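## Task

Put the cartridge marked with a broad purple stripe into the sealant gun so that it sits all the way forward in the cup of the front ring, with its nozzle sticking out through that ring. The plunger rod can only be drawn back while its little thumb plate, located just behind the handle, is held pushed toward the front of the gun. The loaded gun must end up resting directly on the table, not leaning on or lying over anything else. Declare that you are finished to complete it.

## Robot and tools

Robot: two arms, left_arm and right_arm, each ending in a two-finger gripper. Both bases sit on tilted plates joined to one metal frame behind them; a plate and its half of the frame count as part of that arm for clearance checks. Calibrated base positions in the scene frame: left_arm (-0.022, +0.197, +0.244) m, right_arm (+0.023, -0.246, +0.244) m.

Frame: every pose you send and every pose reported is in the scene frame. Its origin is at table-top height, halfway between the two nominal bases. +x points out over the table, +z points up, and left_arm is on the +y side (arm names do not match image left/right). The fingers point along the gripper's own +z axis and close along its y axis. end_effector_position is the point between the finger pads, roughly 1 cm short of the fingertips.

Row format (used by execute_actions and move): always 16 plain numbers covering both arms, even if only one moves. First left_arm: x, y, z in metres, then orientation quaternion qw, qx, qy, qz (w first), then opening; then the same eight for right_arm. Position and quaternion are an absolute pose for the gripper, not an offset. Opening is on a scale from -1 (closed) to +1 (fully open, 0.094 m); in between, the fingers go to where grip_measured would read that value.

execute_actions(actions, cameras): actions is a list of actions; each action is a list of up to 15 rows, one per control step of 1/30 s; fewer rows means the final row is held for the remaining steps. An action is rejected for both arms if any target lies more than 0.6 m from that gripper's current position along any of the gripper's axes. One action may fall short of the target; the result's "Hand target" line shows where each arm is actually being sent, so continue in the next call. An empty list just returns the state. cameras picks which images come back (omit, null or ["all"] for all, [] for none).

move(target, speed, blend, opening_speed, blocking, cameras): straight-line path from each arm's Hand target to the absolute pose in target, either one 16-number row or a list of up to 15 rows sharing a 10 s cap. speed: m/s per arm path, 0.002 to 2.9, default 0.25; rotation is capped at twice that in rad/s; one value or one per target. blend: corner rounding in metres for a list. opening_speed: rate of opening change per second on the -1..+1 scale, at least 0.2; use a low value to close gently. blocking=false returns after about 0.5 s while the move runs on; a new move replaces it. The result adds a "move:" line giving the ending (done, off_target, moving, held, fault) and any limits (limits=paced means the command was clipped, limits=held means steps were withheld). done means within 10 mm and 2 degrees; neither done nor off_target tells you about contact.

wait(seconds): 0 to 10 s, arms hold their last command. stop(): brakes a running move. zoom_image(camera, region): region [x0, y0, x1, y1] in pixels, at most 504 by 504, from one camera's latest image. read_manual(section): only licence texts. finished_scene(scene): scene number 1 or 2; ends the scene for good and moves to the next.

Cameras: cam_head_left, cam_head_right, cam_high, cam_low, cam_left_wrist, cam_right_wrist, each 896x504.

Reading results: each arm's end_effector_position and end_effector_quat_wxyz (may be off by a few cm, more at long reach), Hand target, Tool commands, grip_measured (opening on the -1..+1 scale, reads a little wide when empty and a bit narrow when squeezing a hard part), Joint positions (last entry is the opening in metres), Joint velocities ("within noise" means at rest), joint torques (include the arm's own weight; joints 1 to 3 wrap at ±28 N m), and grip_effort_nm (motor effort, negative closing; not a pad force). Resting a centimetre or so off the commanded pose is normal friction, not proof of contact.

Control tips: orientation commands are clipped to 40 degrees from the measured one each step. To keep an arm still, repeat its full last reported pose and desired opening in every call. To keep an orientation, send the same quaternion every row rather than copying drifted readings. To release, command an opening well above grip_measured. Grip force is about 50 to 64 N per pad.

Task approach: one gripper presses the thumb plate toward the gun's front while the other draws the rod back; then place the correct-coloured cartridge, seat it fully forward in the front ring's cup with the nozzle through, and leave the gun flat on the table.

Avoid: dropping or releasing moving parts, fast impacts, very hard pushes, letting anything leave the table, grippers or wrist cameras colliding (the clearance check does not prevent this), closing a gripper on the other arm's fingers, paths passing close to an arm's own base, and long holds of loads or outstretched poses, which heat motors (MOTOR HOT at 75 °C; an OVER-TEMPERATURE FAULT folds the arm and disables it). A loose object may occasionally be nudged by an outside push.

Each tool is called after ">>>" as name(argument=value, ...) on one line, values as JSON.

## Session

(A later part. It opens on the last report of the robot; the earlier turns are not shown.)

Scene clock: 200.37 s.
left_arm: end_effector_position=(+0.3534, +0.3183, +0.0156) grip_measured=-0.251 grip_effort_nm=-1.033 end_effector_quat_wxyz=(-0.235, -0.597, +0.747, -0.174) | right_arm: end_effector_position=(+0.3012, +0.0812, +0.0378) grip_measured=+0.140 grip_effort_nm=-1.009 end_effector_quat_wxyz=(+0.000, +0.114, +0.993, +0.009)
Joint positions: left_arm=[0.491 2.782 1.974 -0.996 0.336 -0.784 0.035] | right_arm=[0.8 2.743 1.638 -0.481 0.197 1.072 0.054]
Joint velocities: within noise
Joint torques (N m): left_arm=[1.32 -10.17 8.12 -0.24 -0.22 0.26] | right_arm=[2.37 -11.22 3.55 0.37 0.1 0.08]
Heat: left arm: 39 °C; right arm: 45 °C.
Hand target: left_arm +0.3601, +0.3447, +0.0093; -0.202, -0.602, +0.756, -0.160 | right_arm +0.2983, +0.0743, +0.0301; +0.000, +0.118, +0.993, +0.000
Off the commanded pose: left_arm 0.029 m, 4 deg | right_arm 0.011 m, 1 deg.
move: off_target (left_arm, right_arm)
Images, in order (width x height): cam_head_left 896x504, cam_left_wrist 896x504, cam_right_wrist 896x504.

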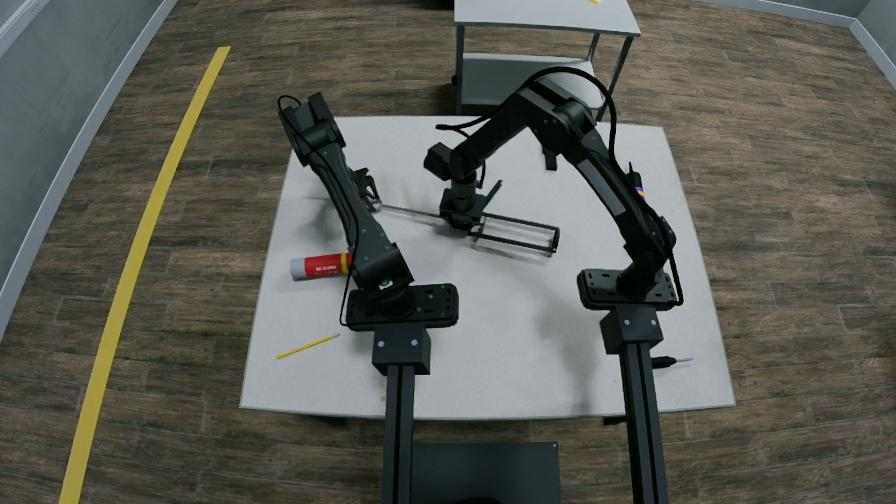

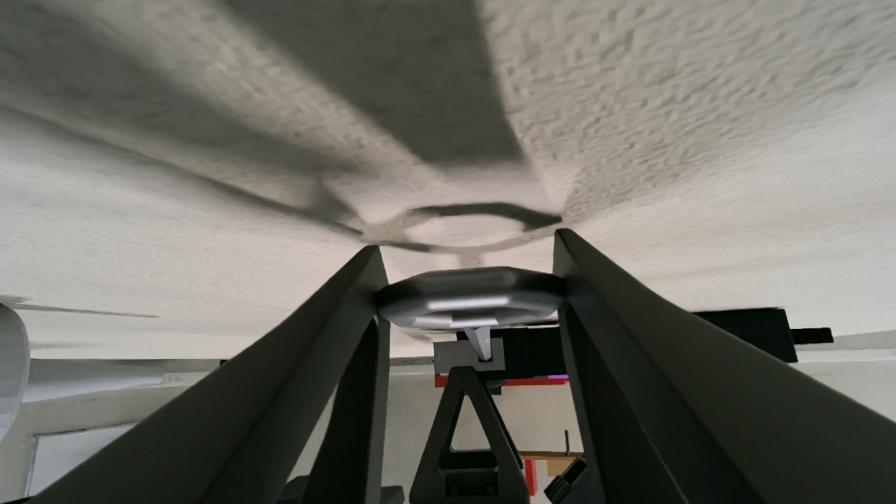

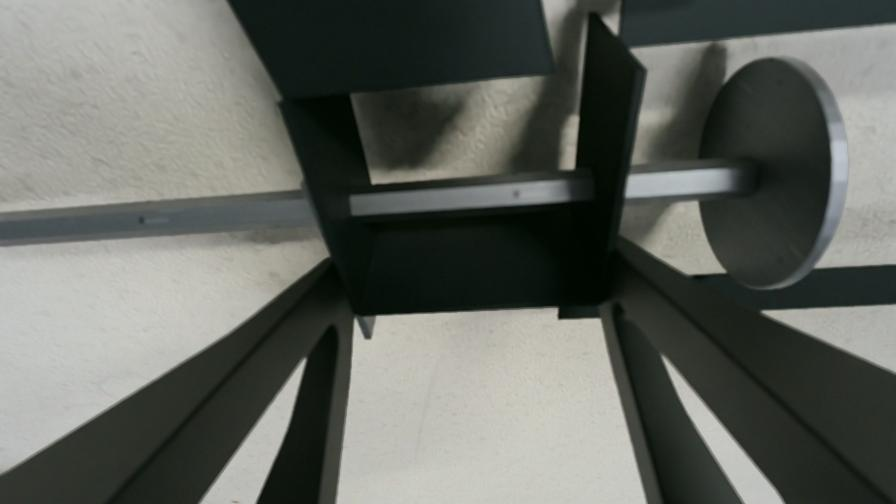

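>>> move(target=[0.358,0.322,0.010,0.2025,0.601,-0.756,0.161,-0.4, 0.2985,0.0745,0.030,0,0.1175,0.9931,0,0.1], cameras=["cam_left_wrist","cam_right_wrist"], speed=0.08)

>>> move(target=[0.358,0.322,0.010,0.2025,0.601,-0.756,0.161,-0.4, 0.2985,0.0745,0.030,0,0.1175,0.9931,0,1], cameras=["cam_left_wrist","cam_right_wrist"], opening_speed=1)

Scene clock: 224.30 s.
left_arm: end_effector_position=(+0.3508, +0.3151, +0.0127) grip_measured=-0.251 grip_effort_nm=-1.028 end_effector_quat_wxyz=(-0.230, -0.599, +0.747, -0.176) | right_arm: end_effector_position=(+0.3009, +0.0814, +0.0379) grip_measured=+0.139 grip_effort_nm=-1.009 end_effector_quat_wxyz=(+0.000, +0.112, +0.994, +0.009)
Joint positions: left_arm=[0.49 2.769 1.929 -0.954 0.34 -0.788 0.035] | right_arm=[0.801 2.743 1.638 -0.481 0.197 1.068 0.054]
Joint velocities: within noise
Joint torques (N m): left_arm=[-2.02 -12.44 2.18 0.02 -0.17 -0.13] | right_arm=[2.25 -11.18 3.49 0.38 0.11 0.11]
Heat: left arm: 39 °C; right arm: 44 °C.
Hand target: left_arm +0.3581, +0.3220, +0.0105; -0.204, -0.601, +0.756, -0.161 | right_arm +0.2982, +0.0744, +0.0301; +0.000, +0.117, +0.993, +0.000
Off the commanded pose: left_arm 0.010 m, 4 deg | right_arm 0.011 m, 1 deg.
move: off_target (left_arm, right_arm)
Images, in order (width x height): cam_left_wrist 896x504, cam_right_wrist 896x504.

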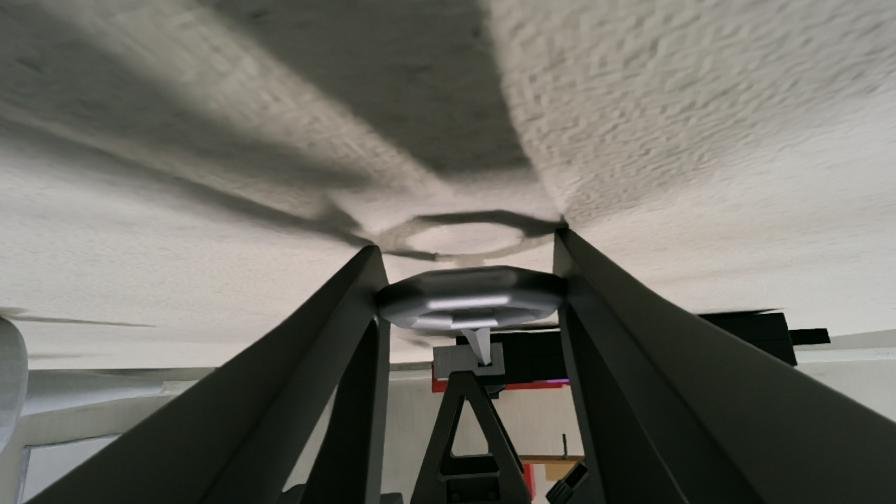

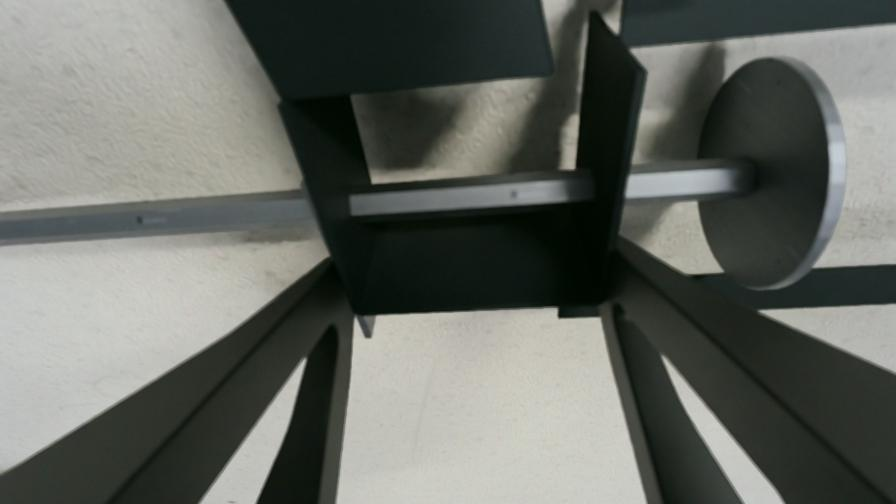

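Scene clock: 225.43 s.
left_arm: end_effector_position=(+0.3508, +0.3151, +0.0127) grip_measured=-0.251 grip_effort_nm=-1.028 end_effector_quat_wxyz=(-0.231, -0.599, +0.746, -0.176) | right_arm: end_effector_position=(+0.3004, +0.0820, +0.0367) grip_measured=+0.997 grip_effort_nm=0.168 end_effector_quat_wxyz=(+0.000, +0.114, +0.993, +0.012)
Joint positions: left_arm=[0.49 2.769 1.929 -0.954 0.34 -0.79 0.035] | right_arm=[0.8 2.743 1.632 -0.469 0.192 1.07 0.094]
Joint velocities: within noise
Joint torques (N m): left_arm=[-1.96 -12.38 2.22 0.02 -0.16 -0.13] | right_arm=[2.36 -11.18 4.01 0.25 0.16 0.06]
Heat: left arm: 39 °C; right arm: 44 °C.
Hand target: left_arm +0.3581, +0.3220, +0.0105; -0.204, -0.601, +0.756, -0.161 | right_arm +0.2985, +0.0744, +0.0301; +0.000, +0.117, +0.993, +0.000
Off the commanded pose: left_arm 0.010 m, 4 deg | right_arm 0.010 m, 1 deg.
move: off_target (left_arm)
Images, in order (width x height): cam_left_wrist 896x504, cam_right_wrist 896x504.

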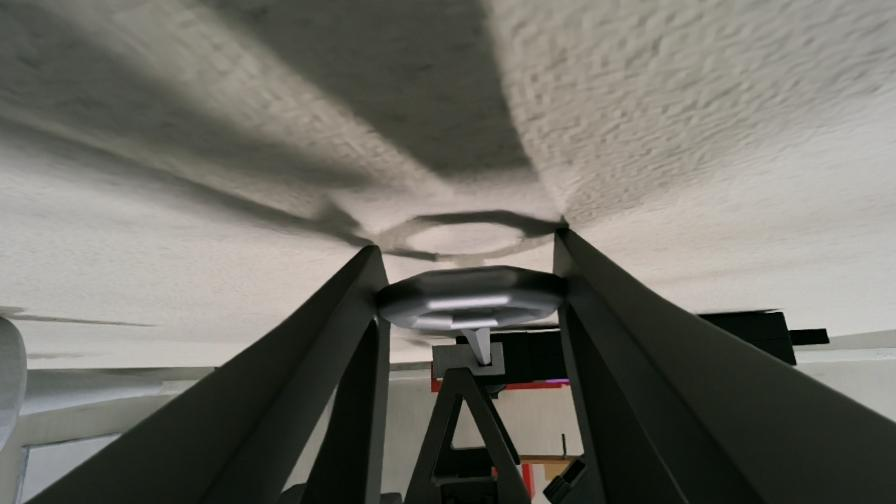

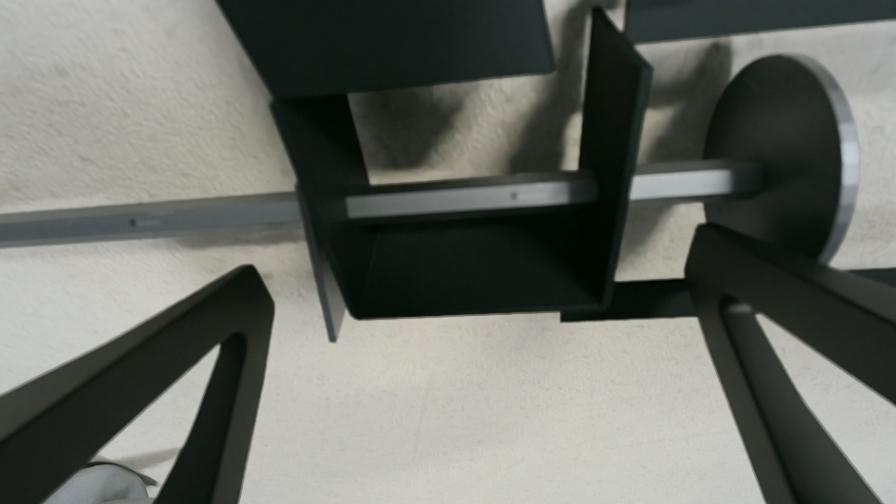

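>>> move(target=[[0.358,0.322,0.010,0.2025,0.601,-0.756,0.161,-0.4, 0.2985,0.0745,0.030,0,0.1175,0.9931,0,0.5],[0.358,0.322,0.010,0.2025,0.601,-0.756,0.161,-0.4, 0.2995,0.076,0.09,0,0.1175,0.9931,0,0.5],[0.358,0.322,0.010,0.2025,0.601,-0.756,0.161,-0.4, 0.317,0.138,0.075,0,0.1175,0.9931,0,-1]], cameras=["cam_left_wrist","cam_right_wrist"], opening_speed=1.5)

Scene clock: 234.53 s.
left_arm: end_effector_position=(+0.3505, +0.3147, +0.0126) grip_measured=-0.251 grip_effort_nm=-1.033 end_effector_quat_wxyz=(-0.231, -0.600, +0.745, -0.175) | right_arm: end_effector_position=(+0.3192, +0.1356, +0.0769) grip_measured=-0.992 grip_effort_nm=-0.383 end_effector_quat_wxyz=(-0.003, +0.119, +0.993, +0.007)
Joint positions: left_arm=[0.489 2.769 1.928 -0.954 0.34 -0.793 0.035] | right_arm=[0.862 2.839 2.028 -0.795 0.192 1.145 0]
Joint velocities: within noise
Joint torques (N m): left_arm=[-1.91 -12.38 2.33 0.02 -0.15 -0.06] | right_arm=[3.93 -12.1 7.69 0.06 0.11 0.11]
Heat: left arm: 41 °C; right arm: 44 °C.
Hand target: left_arm +0.3582, +0.3222, +0.0105; -0.204, -0.601, +0.756, -0.161 | right_arm +0.3170, +0.1378, +0.0750; +0.000, +0.118, +0.993, +0.000
Off the commanded pose: left_arm 0.011 m, 4 deg | right_arm 0.004 m, 1 deg.
move: off_target (left_arm)
Images, in order (width x height): cam_left_wrist 896x504, cam_right_wrist 896x504.

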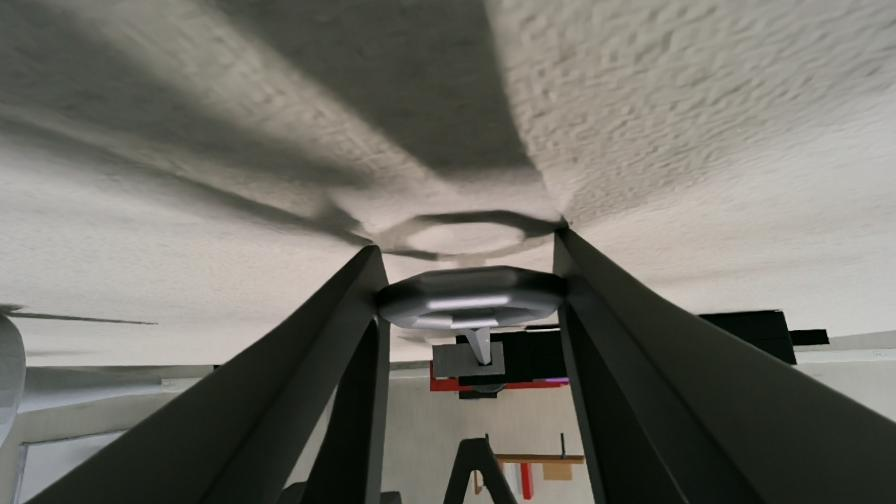

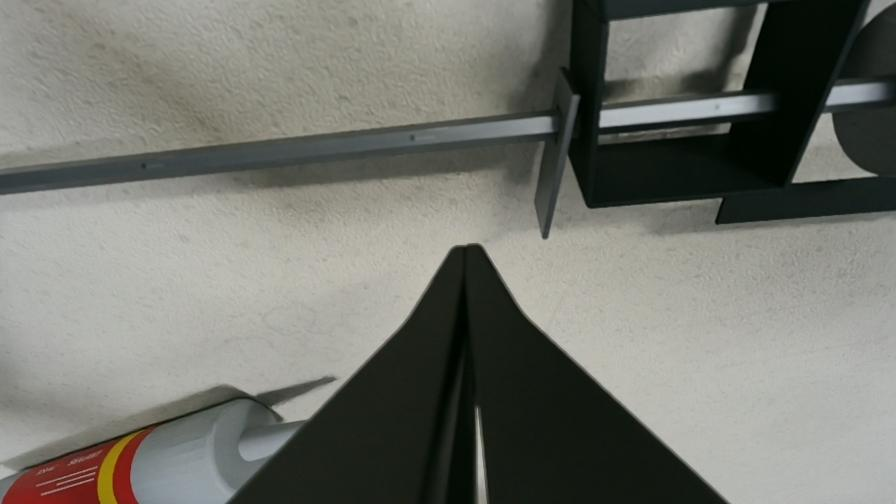

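>>> move(target=[0.358,0.322,0.010,0.2025,0.601,-0.756,0.161,-0.4, 0.3135,0.139,0.031,0,0.1175,0.9931,0,-1], cameras=["cam_left_wrist","cam_right_wrist"], speed=0.15)

Scene clock: 240.03 s.
left_arm: end_effector_position=(+0.3505, +0.3147, +0.0126) grip_measured=-0.251 grip_effort_nm=-1.023 end_effector_quat_wxyz=(-0.231, -0.600, +0.745, -0.175) | right_arm: end_effector_position=(+0.3061, +0.1339, +0.0321) grip_measured=-0.992 grip_effort_nm=-0.379 end_effector_quat_wxyz=(-0.012, +0.115, +0.993, -0.007)
Joint positions: left_arm=[0.489 2.769 1.928 -0.954 0.34 -0.793 0.035] | right_arm=[0.862 2.957 2.072 -0.753 0.192 1.144 0]
Joint velocities: within noise
Joint torques (N m): left_arm=[-1.98 -12.44 2.36 0.05 -0.18 -0.08] | right_arm=[2.85 -12.59 7.27 0.31 0.12 -0.02]
Heat: left arm: 41 °C; right arm: 45 °C.
Hand target: left_arm +0.3582, +0.3222, +0.0105; -0.204, -0.601, +0.756, -0.161 | right_arm +0.3134, +0.1387, +0.0311; +0.000, +0.118, +0.993, +0.000
Off the commanded pose: left_arm 0.011 m, 4 deg | right_arm 0.009 m, 2 deg.
move: off_target (left_arm)
Images, in order (width x height): cam_left_wrist 896x504, cam_right_wrist 896x504.

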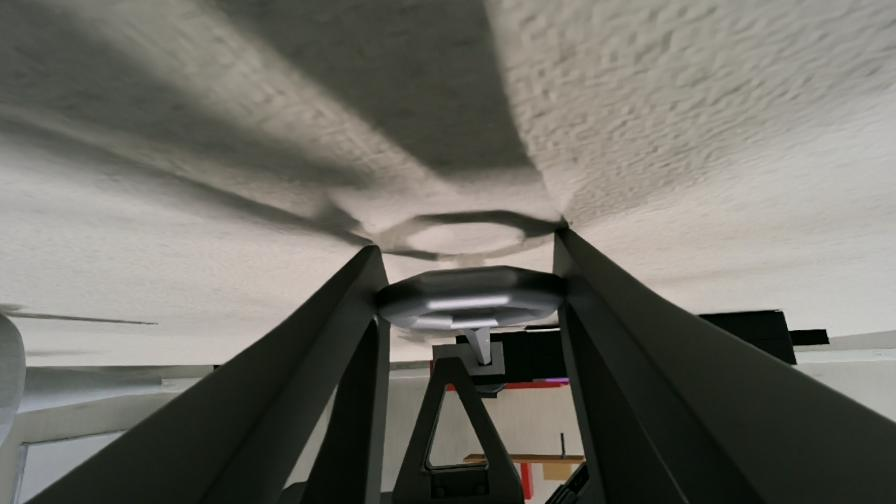

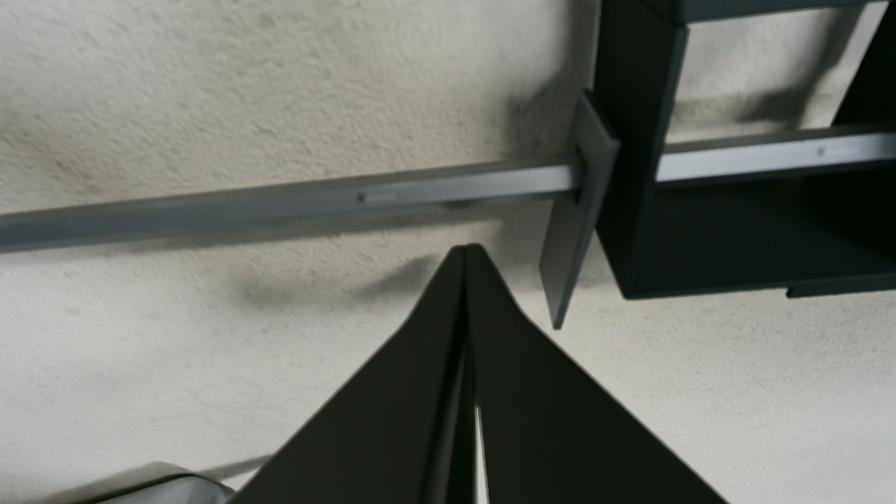

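>>> move(target=[0.358,0.322,0.010,0.2025,0.601,-0.756,0.161,-0.4, 0.311,0.108,0.033,0,0.1175,0.9931,0,-1], cameras=["cam_left_wrist","cam_right_wrist"], speed=0.06)

Scene clock: 244.80 s.
left_arm: end_effector_position=(+0.3496, +0.3121, +0.0128) grip_measured=-0.251 grip_effort_nm=-1.028 end_effector_quat_wxyz=(-0.235, -0.603, +0.741, -0.178) | right_arm: end_effector_position=(+0.2976, +0.1195, +0.0186) grip_measured=-0.992 grip_effort_nm=-0.374 end_effector_quat_wxyz=(-0.012, +0.110, +0.994, +0.012)
Joint positions: left_arm=[0.488 2.769 1.923 -0.955 0.348 -0.801 0.035] | right_arm=[0.843 2.9 1.88 -0.582 0.172 1.109 0]
Joint velocities: within noise
Joint torques (N m): left_arm=[-1.81 -12.38 2.84 0.05 -0.23 -0.03] | right_arm=[1.36 -16.81 3.66 -0.09 0.33 -0.08]
Heat: left arm: 41 °C; right arm: 45 °C.
Hand target: left_arm +0.3582, +0.3222, +0.0107; -0.204, -0.601, +0.756, -0.161 | right_arm +0.3107, +0.1083, +0.0322; +0.000, +0.117, +0.993, +0.000
Off the commanded pose: left_arm 0.013 m, 5 deg | right_arm 0.023 m, 2 deg.
move: off_target (left_arm, right_arm)
Images, in order (width x height): cam_left_wrist 896x504, cam_right_wrist 896x504.

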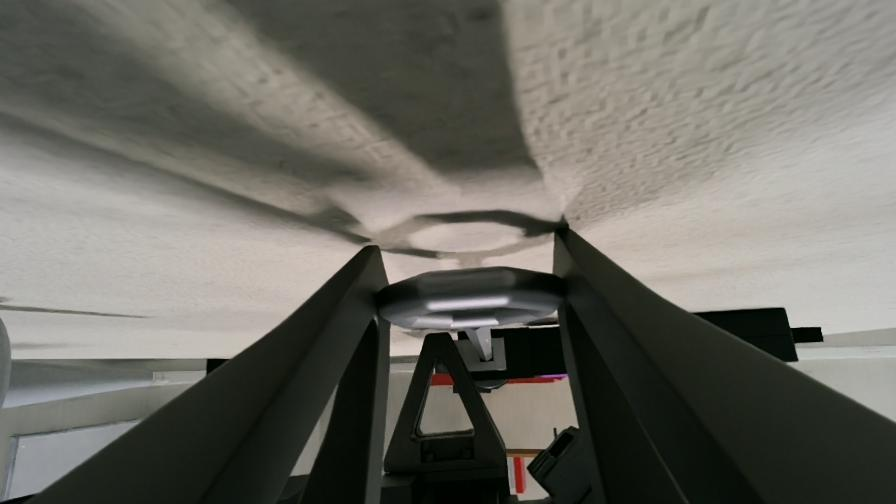

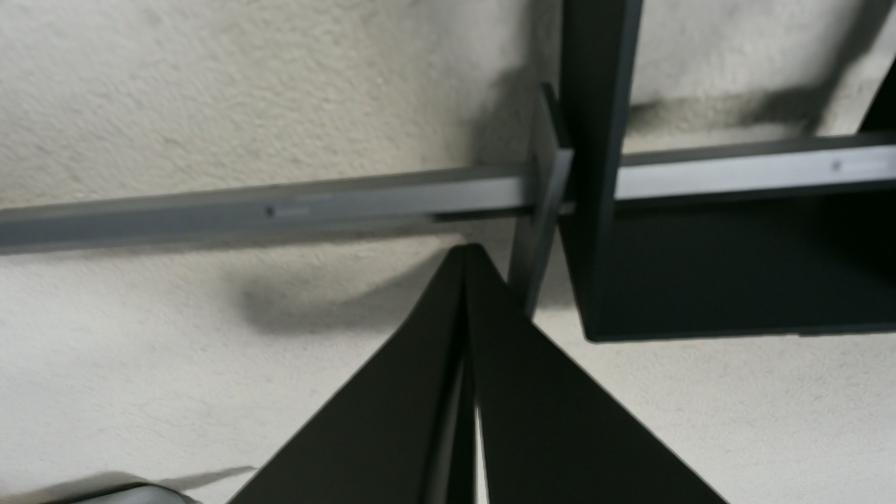

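>>> move(target=[0.358,0.322,0.010,0.2025,0.601,-0.756,0.161,-0.4, 0.311,0.098,0.044,0,0.1175,0.9931,0,-1], cameras=["cam_left_wrist","cam_right_wrist","cam_high"], speed=0.06)

Scene clock: 248.20 s.
left_arm: end_effector_position=(+0.3496, +0.3110, +0.0129) grip_measured=-0.251 grip_effort_nm=-1.028 end_effector_quat_wxyz=(-0.236, -0.604, +0.740, -0.178) | right_arm: end_effector_position=(+0.3052, +0.1145, +0.0328) grip_measured=-0.993 grip_effort_nm=-0.374 end_effector_quat_wxyz=(-0.007, +0.117, +0.993, +0.025)
Joint positions: left_arm=[0.487 2.769 1.922 -0.955 0.35 -0.805 0.035] | right_arm=[0.828 2.834 1.809 -0.547 0.166 1.101 0]
Joint velocities: within noise
Joint torques (N m): left_arm=[-1.72 -12.31 2.86 0.01 -0.25 0.05] | right_arm=[1.92 -16.06 3.54 -0.23 0.35 -0.03]
Heat: left arm: 42 °C; right arm: 48 °C.
Hand target: left_arm +0.3582, +0.3222, +0.0107; -0.204, -0.601, +0.756, -0.161 | right_arm +0.3111, +0.0987, +0.0435; +0.000, +0.117, +0.993, +0.001
Off the commanded pose: left_arm 0.014 m, 5 deg | right_arm 0.021 m, 3 deg.
move: off_target (left_arm, right_arm)
Images, in order (width x height): cam_high 896x504, cam_left_wrist 896x504, cam_right_wrist 896x504.

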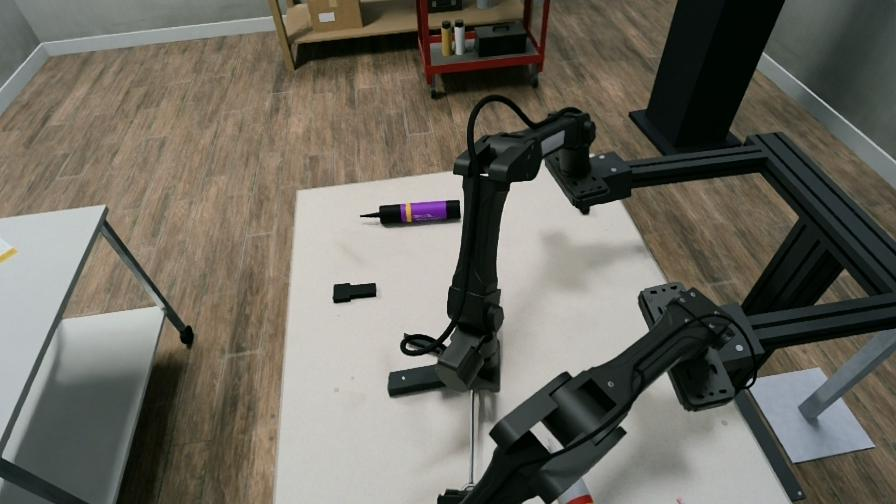

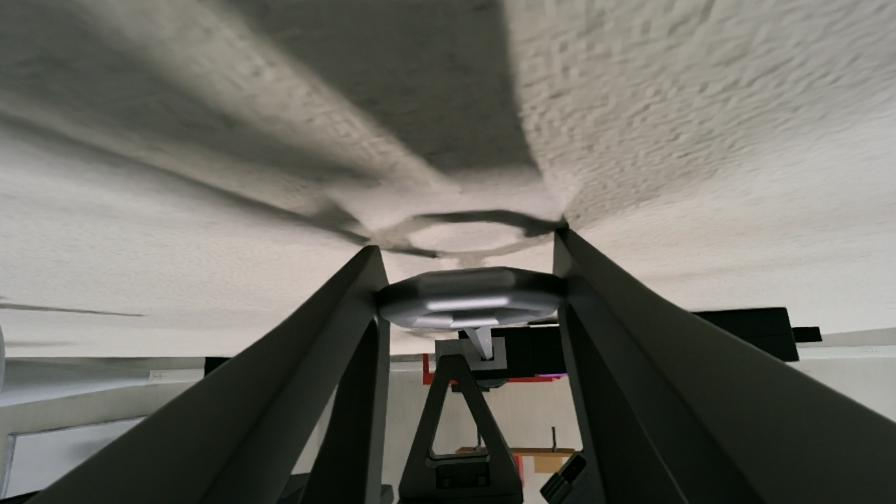

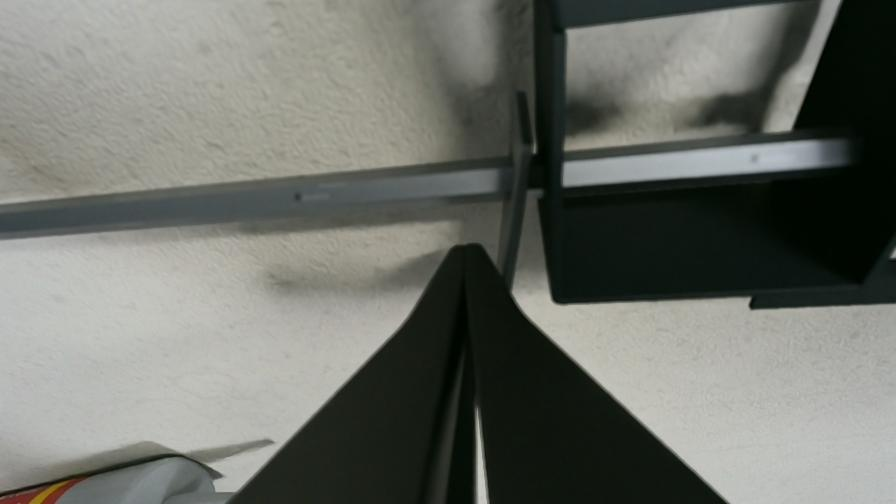

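>>> move(target=[0.358,0.322,0.010,0.2025,0.601,-0.756,0.161,-0.4, 0.309,0.083,0.044,0,0.1175,0.9931,0,-1], cameras=["cam_left_wrist","cam_right_wrist"], speed=0.06)

Scene clock: 251.90 s.
left_arm: end_effector_position=(+0.3496, +0.3110, +0.0129) grip_measured=-0.251 grip_effort_nm=-1.028 end_effector_quat_wxyz=(-0.236, -0.604, +0.740, -0.178) | right_arm: end_effector_position=(+0.3098, +0.1102, +0.0384) grip_measured=-0.993 grip_effort_nm=-0.374 end_effector_quat_wxyz=(+0.005, +0.117, +0.992, +0.042)
Joint positions: left_arm=[0.487 2.769 1.922 -0.955 0.35 -0.805 0.035] | right_arm=[0.816 2.784 1.726 -0.47 0.166 1.083 0]
Joint velocities: within noise
Joint torques (N m): left_arm=[-1.73 -12.36 2.99 0.03 -0.24 0.02] | right_arm=[1.33 -15.17 2.92 -0.4 0.38 -0.05]
Heat: left arm: 42 °C; right arm: 48 °C.
Hand target: left_arm +0.3582, +0.3222, +0.0107; -0.204, -0.601, +0.755, -0.161 | right_arm +0.3090, +0.0843, +0.0435; +0.000, +0.117, +0.993, +0.001
Off the commanded pose: left_arm 0.014 m, 5 deg | right_arm 0.028 m, 5 deg.
move: off_target (left_arm, right_arm)
Images, in order (width x height): cam_left_wrist 896x504, cam_right_wrist 896x504.

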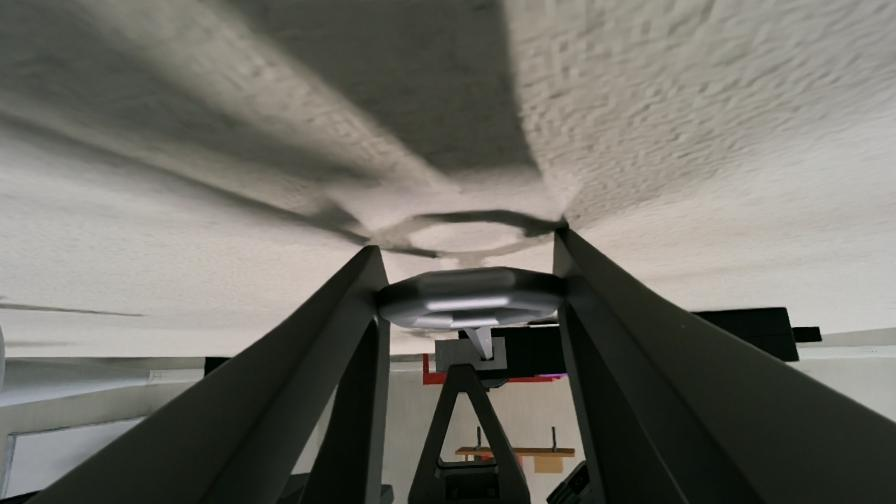

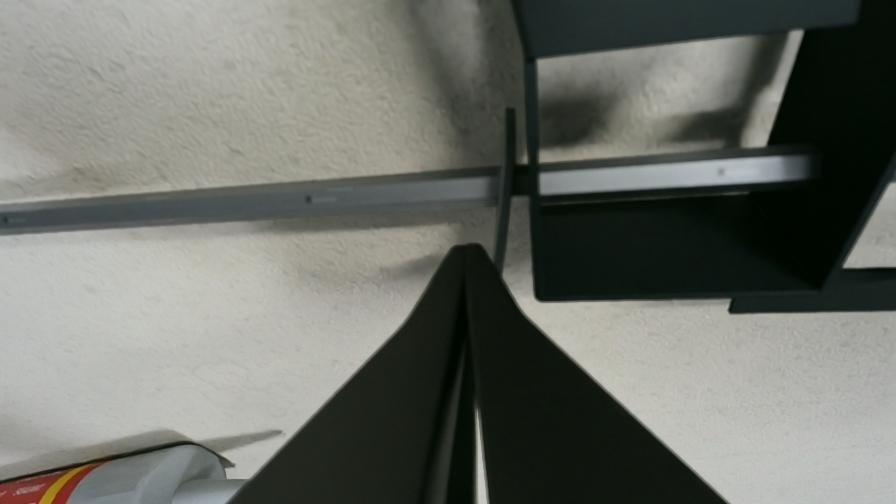

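>>> move(target=[0.358,0.322,0.010,0.2025,0.601,-0.756,0.161,-0.4, 0.306,0.050,0.036,0,0.1175,0.9931,0,-1], cameras=["cam_left_wrist","cam_right_wrist"], speed=0.08)

Scene clock: 256.10 s.
left_arm: end_effector_position=(+0.3485, +0.3020, +0.0135) grip_measured=-0.251 grip_effort_nm=-1.033 end_effector_quat_wxyz=(-0.245, -0.602, +0.738, -0.182) | right_arm: end_effector_position=(+0.3155, +0.0952, +0.0399) grip_measured=-0.993 grip_effort_nm=-0.374 end_effector_quat_wxyz=(+0.013, +0.117, +0.990, +0.074)
Joint positions: left_arm=[0.474 2.769 1.909 -0.955 0.363 -0.813 0.035] | right_arm=[0.775 2.71 1.568 -0.316 0.139 1.031 0]
Joint velocities: within noise
Joint torques (N m): left_arm=[-0.66 -12.53 3.77 -0.01 -0.36 0.15] | right_arm=[0.57 -13.49 1.92 -0.65 0.61 -0.11]
Heat: left arm: 42 °C; right arm: 47 °C.
Hand target: left_arm +0.3579, +0.3222, +0.0112; -0.204, -0.602, +0.755, -0.161 | right_arm +0.3061, +0.0529, +0.0360; +0.000, +0.116, +0.993, +0.003
Off the commanded pose: left_arm 0.022 m, 6 deg | right_arm 0.046 m, 9 deg.
move: off_target (left_arm, right_arm)
Images, in order (width x height): cam_left_wrist 896x504, cam_right_wrist 896x504.

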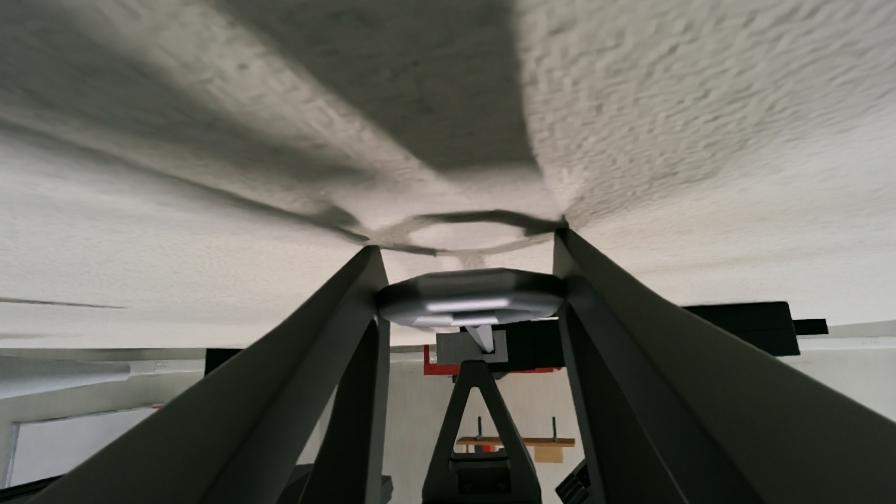

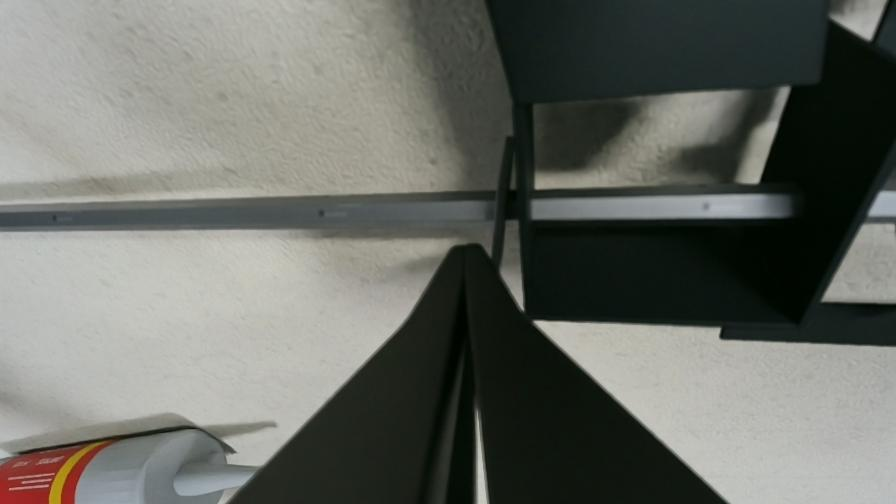

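>>> move(target=[[0.358,0.322,0.010,0.2025,0.601,-0.756,0.161,-0.4, 0.311,0.12,0.036,0,0.1175,0.9931,0,-1],[0.358,0.322,0.010,0.2025,0.601,-0.756,0.161,-0.4, 0.308,0.128,0.036,0,0.1175,0.9931,0,-1]], cameras=["cam_left_wrist","cam_right_wrist"], speed=0.1)

Scene clock: 285.27 s.
left_arm: end_effector_position=(+0.3488, +0.3023, +0.0132) grip_measured=-0.251 grip_effort_nm=-1.033 end_effector_quat_wxyz=(-0.244, -0.602, +0.738, -0.181) | right_arm: end_effector_position=(+0.3115, +0.1256, +0.0385) grip_measured=-0.993 grip_effort_nm=-0.374 end_effector_quat_wxyz=(-0.005, +0.121, +0.993, +0.009)
Joint positions: left_arm=[0.474 2.769 1.909 -0.953 0.362 -0.813 0.035] | right_arm=[0.842 2.884 1.95 -0.665 0.185 1.129 0]
Joint velocities: within noise
Joint torques (N m): left_arm=[-0.58 -12.49 3.75 0 -0.34 0.11] | right_arm=[4.33 -11.77 7.24 0.13 0.18 0.08]
Heat: left arm: 43 °C; right arm: 45 °C.
Hand target: left_arm +0.3580, +0.3222, +0.0111; -0.204, -0.602, +0.755, -0.161 | right_arm +0.3079, +0.1280, +0.0361; +0.000, +0.117, +0.993, +0.001
Off the commanded pose: left_arm 0.022 m, 6 deg | right_arm 0.005 m, 1 deg.
move: off_target (left_arm)
Images, in order (width x height): cam_left_wrist 896x504, cam_right_wrist 896x504.

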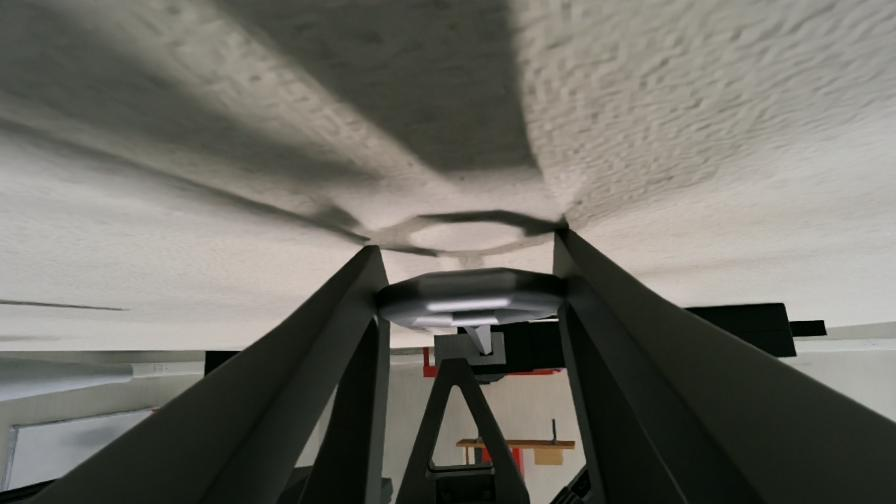

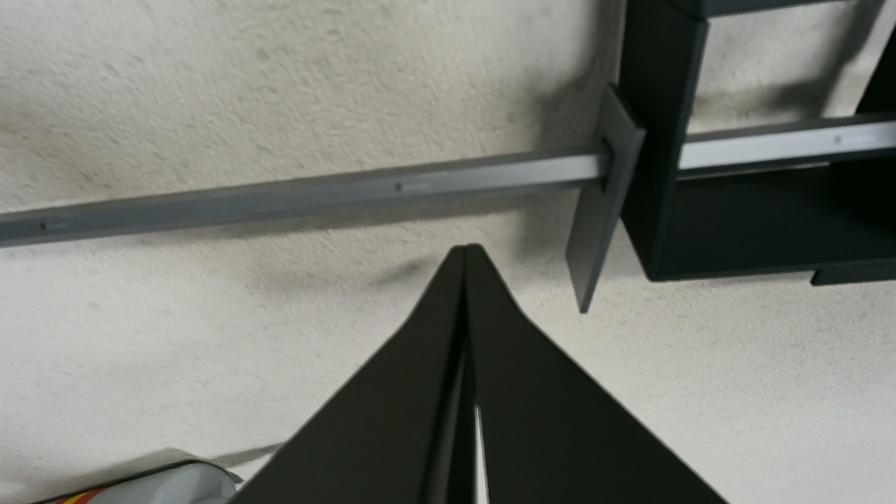

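>>> move(target=[[0.358,0.322,0.010,0.2025,0.601,-0.756,0.161,-0.4, 0.302,0.125,0.033,0,0.1175,0.9931,0,-1],[0.358,0.322,0.010,0.2025,0.601,-0.756,0.161,-0.4, 0.291,0.080,0.038,0,0.1175,0.9931,0,-1]], cameras=["cam_left_wrist","cam_right_wrist"], speed=0.07)

Scene clock: 291.57 s.
left_arm: end_effector_position=(+0.3487, +0.3024, +0.0132) grip_measured=-0.251 grip_effort_nm=-1.023 end_effector_quat_wxyz=(-0.244, -0.602, +0.739, -0.181) | right_arm: end_effector_position=(+0.2931, +0.1070, +0.0331) grip_measured=-0.993 grip_effort_nm=-0.374 end_effector_quat_wxyz=(+0.008, +0.116, +0.992, +0.041)
Joint positions: left_arm=[0.474 2.769 1.909 -0.953 0.361 -0.813 0.035] | right_arm=[0.841 2.769 1.646 -0.407 0.172 1.105 0]
Joint velocities: within noise
Joint torques (N m): left_arm=[-0.65 -12.3 3.75 -0.01 -0.38 0.12] | right_arm=[1.29 -14.86 2.73 -0.44 0.32 -0.06]
Heat: left arm: 43 °C; right arm: 45 °C.
Hand target: left_arm +0.3579, +0.3222, +0.0111; -0.204, -0.602, +0.755, -0.161 | right_arm +0.2910, +0.0812, +0.0374; +0.000, +0.117, +0.993, +0.001
Off the commanded pose: left_arm 0.022 m, 6 deg | right_arm 0.027 m, 5 deg.
move: off_target (left_arm, right_arm)
Images, in order (width x height): cam_left_wrist 896x504, cam_right_wrist 896x504.

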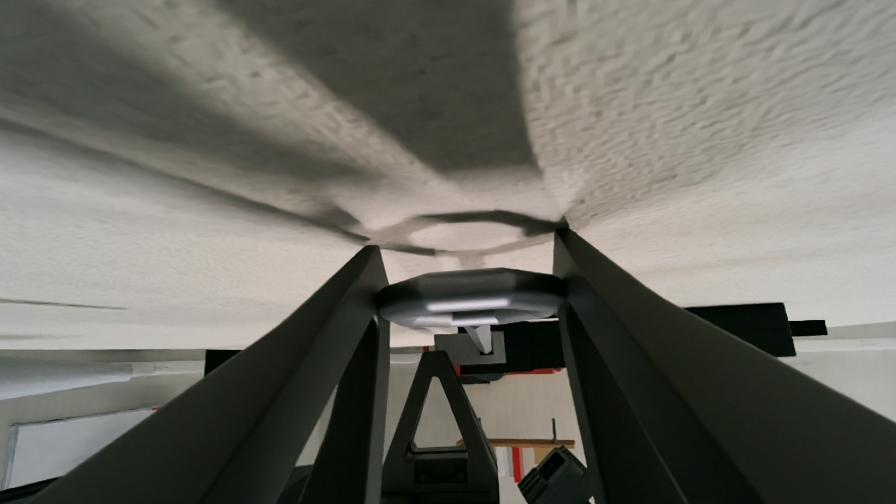

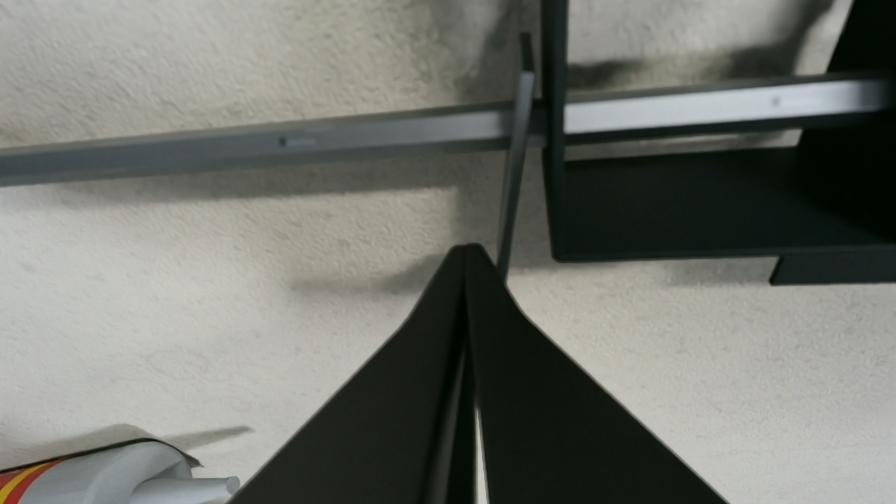

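>>> move(target=[[0.358,0.322,0.010,0.2025,0.601,-0.756,0.161,-0.4, 0.289,0.048,0.038,0,0.1175,0.9931,0,-1]], cameras=["cam_left_wrist","cam_right_wrist"], speed=0.07)

Scene clock: 294.70 s.
left_arm: end_effector_position=(+0.3482, +0.3007, +0.0134) grip_measured=-0.251 grip_effort_nm=-1.033 end_effector_quat_wxyz=(-0.246, -0.602, +0.737, -0.183) | right_arm: end_effector_position=(+0.2985, +0.0898, +0.0417) grip_measured=-0.993 grip_effort_nm=-0.364 end_effector_quat_wxyz=(+0.011, +0.115, +0.991, +0.070)
Joint positions: left_arm=[0.473 2.769 1.906 -0.953 0.367 -0.815 0.035] | right_arm=[0.798 2.679 1.492 -0.284 0.143 1.052 0]
Joint velocities: within noise
Joint torques (N m): left_arm=[-0.69 -12.46 4.08 -0.02 -0.41 0.12] | right_arm=[0.81 -13.07 1.69 -0.59 0.56 0.02]
Heat: left arm: 43 °C; right arm: 46 °C.
Hand target: left_arm +0.3579, +0.3222, +0.0113; -0.204, -0.602, +0.755, -0.161 | right_arm +0.2891, +0.0505, +0.0380; +0.000, +0.116, +0.993, +0.003
Off the commanded pose: left_arm 0.024 m, 6 deg | right_arm 0.043 m, 8 deg.
move: off_target (left_arm, right_arm)
Images, in order (width x height): cam_left_wrist 896x504, cam_right_wrist 896x504.

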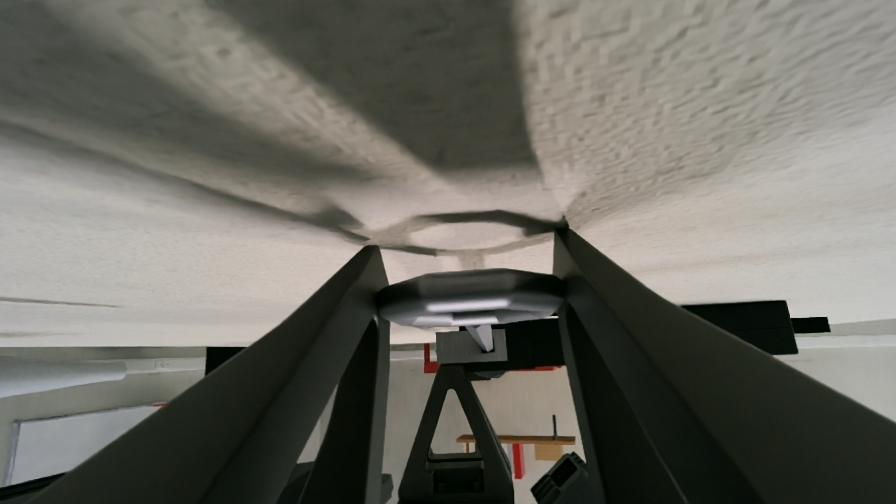

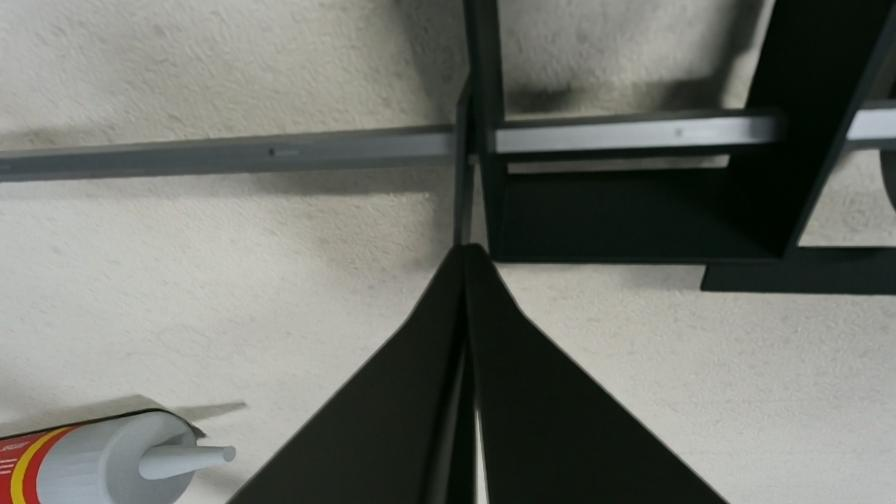

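>>> move(target=[[0.362,0.338,0.010,0.2025,0.601,-0.756,0.161,-0.4, 0.287,0.030,0.033,0,0.1175,0.9931,0,-1]], cameras=["cam_left_wrist","cam_right_wrist"], speed=0.07)

Scene clock: 298.50 s.
left_arm: end_effector_position=(+0.3506, +0.3029, +0.0183) grip_measured=-0.251 grip_effort_nm=-1.028 end_effector_quat_wxyz=(-0.248, -0.602, +0.737, -0.182) | right_arm: end_effector_position=(+0.3000, +0.0894, +0.0438) grip_measured=-0.993 grip_effort_nm=-0.369 end_effector_quat_wxyz=(+0.018, +0.109, +0.989, +0.098)
Joint positions: left_arm=[0.473 2.769 1.931 -0.984 0.365 -0.814 0.035] | right_arm=[0.785 2.648 1.418 -0.186 0.117 1.02 0]
Joint velocities: within noise
Joint torques (N m): left_arm=[1.74 -10.8 8.58 -0.22 -0.45 0.39] | right_arm=[-0.38 -12.3 1.14 -0.82 0.78 -0.04]
Heat: left arm: 43 °C; right arm: 47 °C.
Hand target: left_arm +0.3608, +0.3379, +0.0123; -0.202, -0.603, +0.755, -0.160 | right_arm +0.2865, +0.0345, +0.0338; +0.000, +0.114, +0.993, +0.005
Off the commanded pose: left_arm 0.038 m, 6 deg | right_arm 0.062 m, 12 deg.
move: off_target (left_arm, right_arm)
Images, in order (width x height): cam_left_wrist 896x504, cam_right_wrist 896x504.

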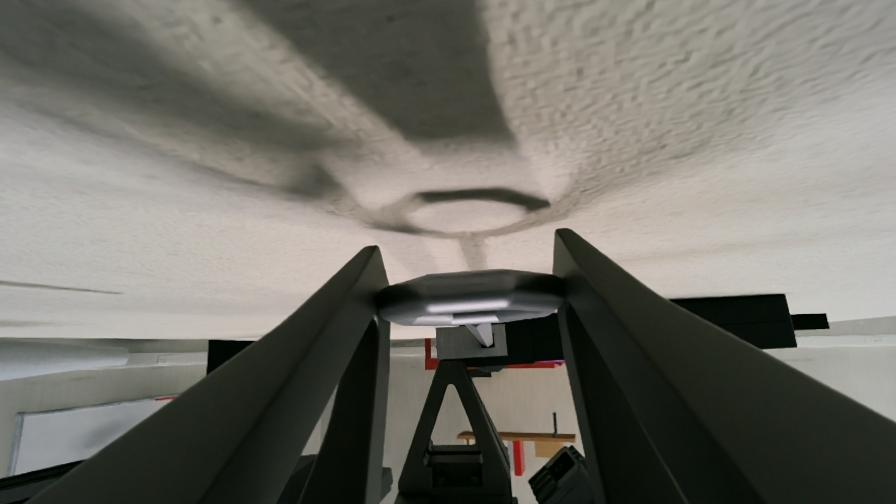

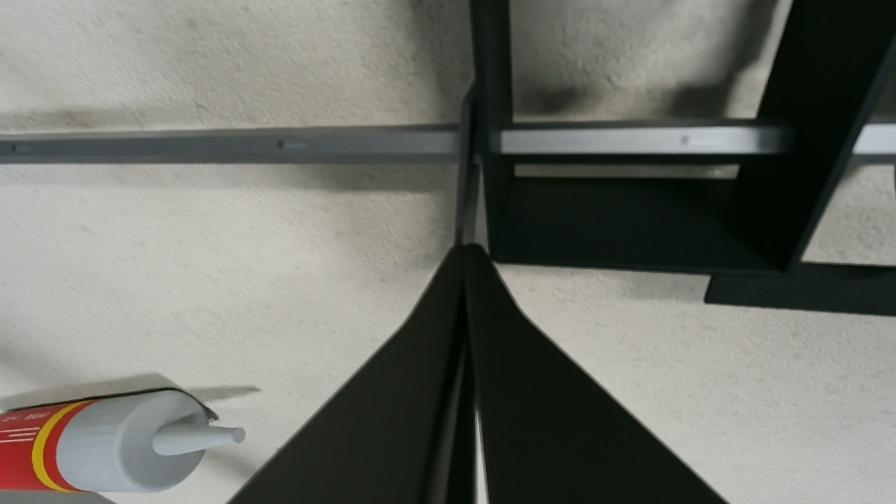

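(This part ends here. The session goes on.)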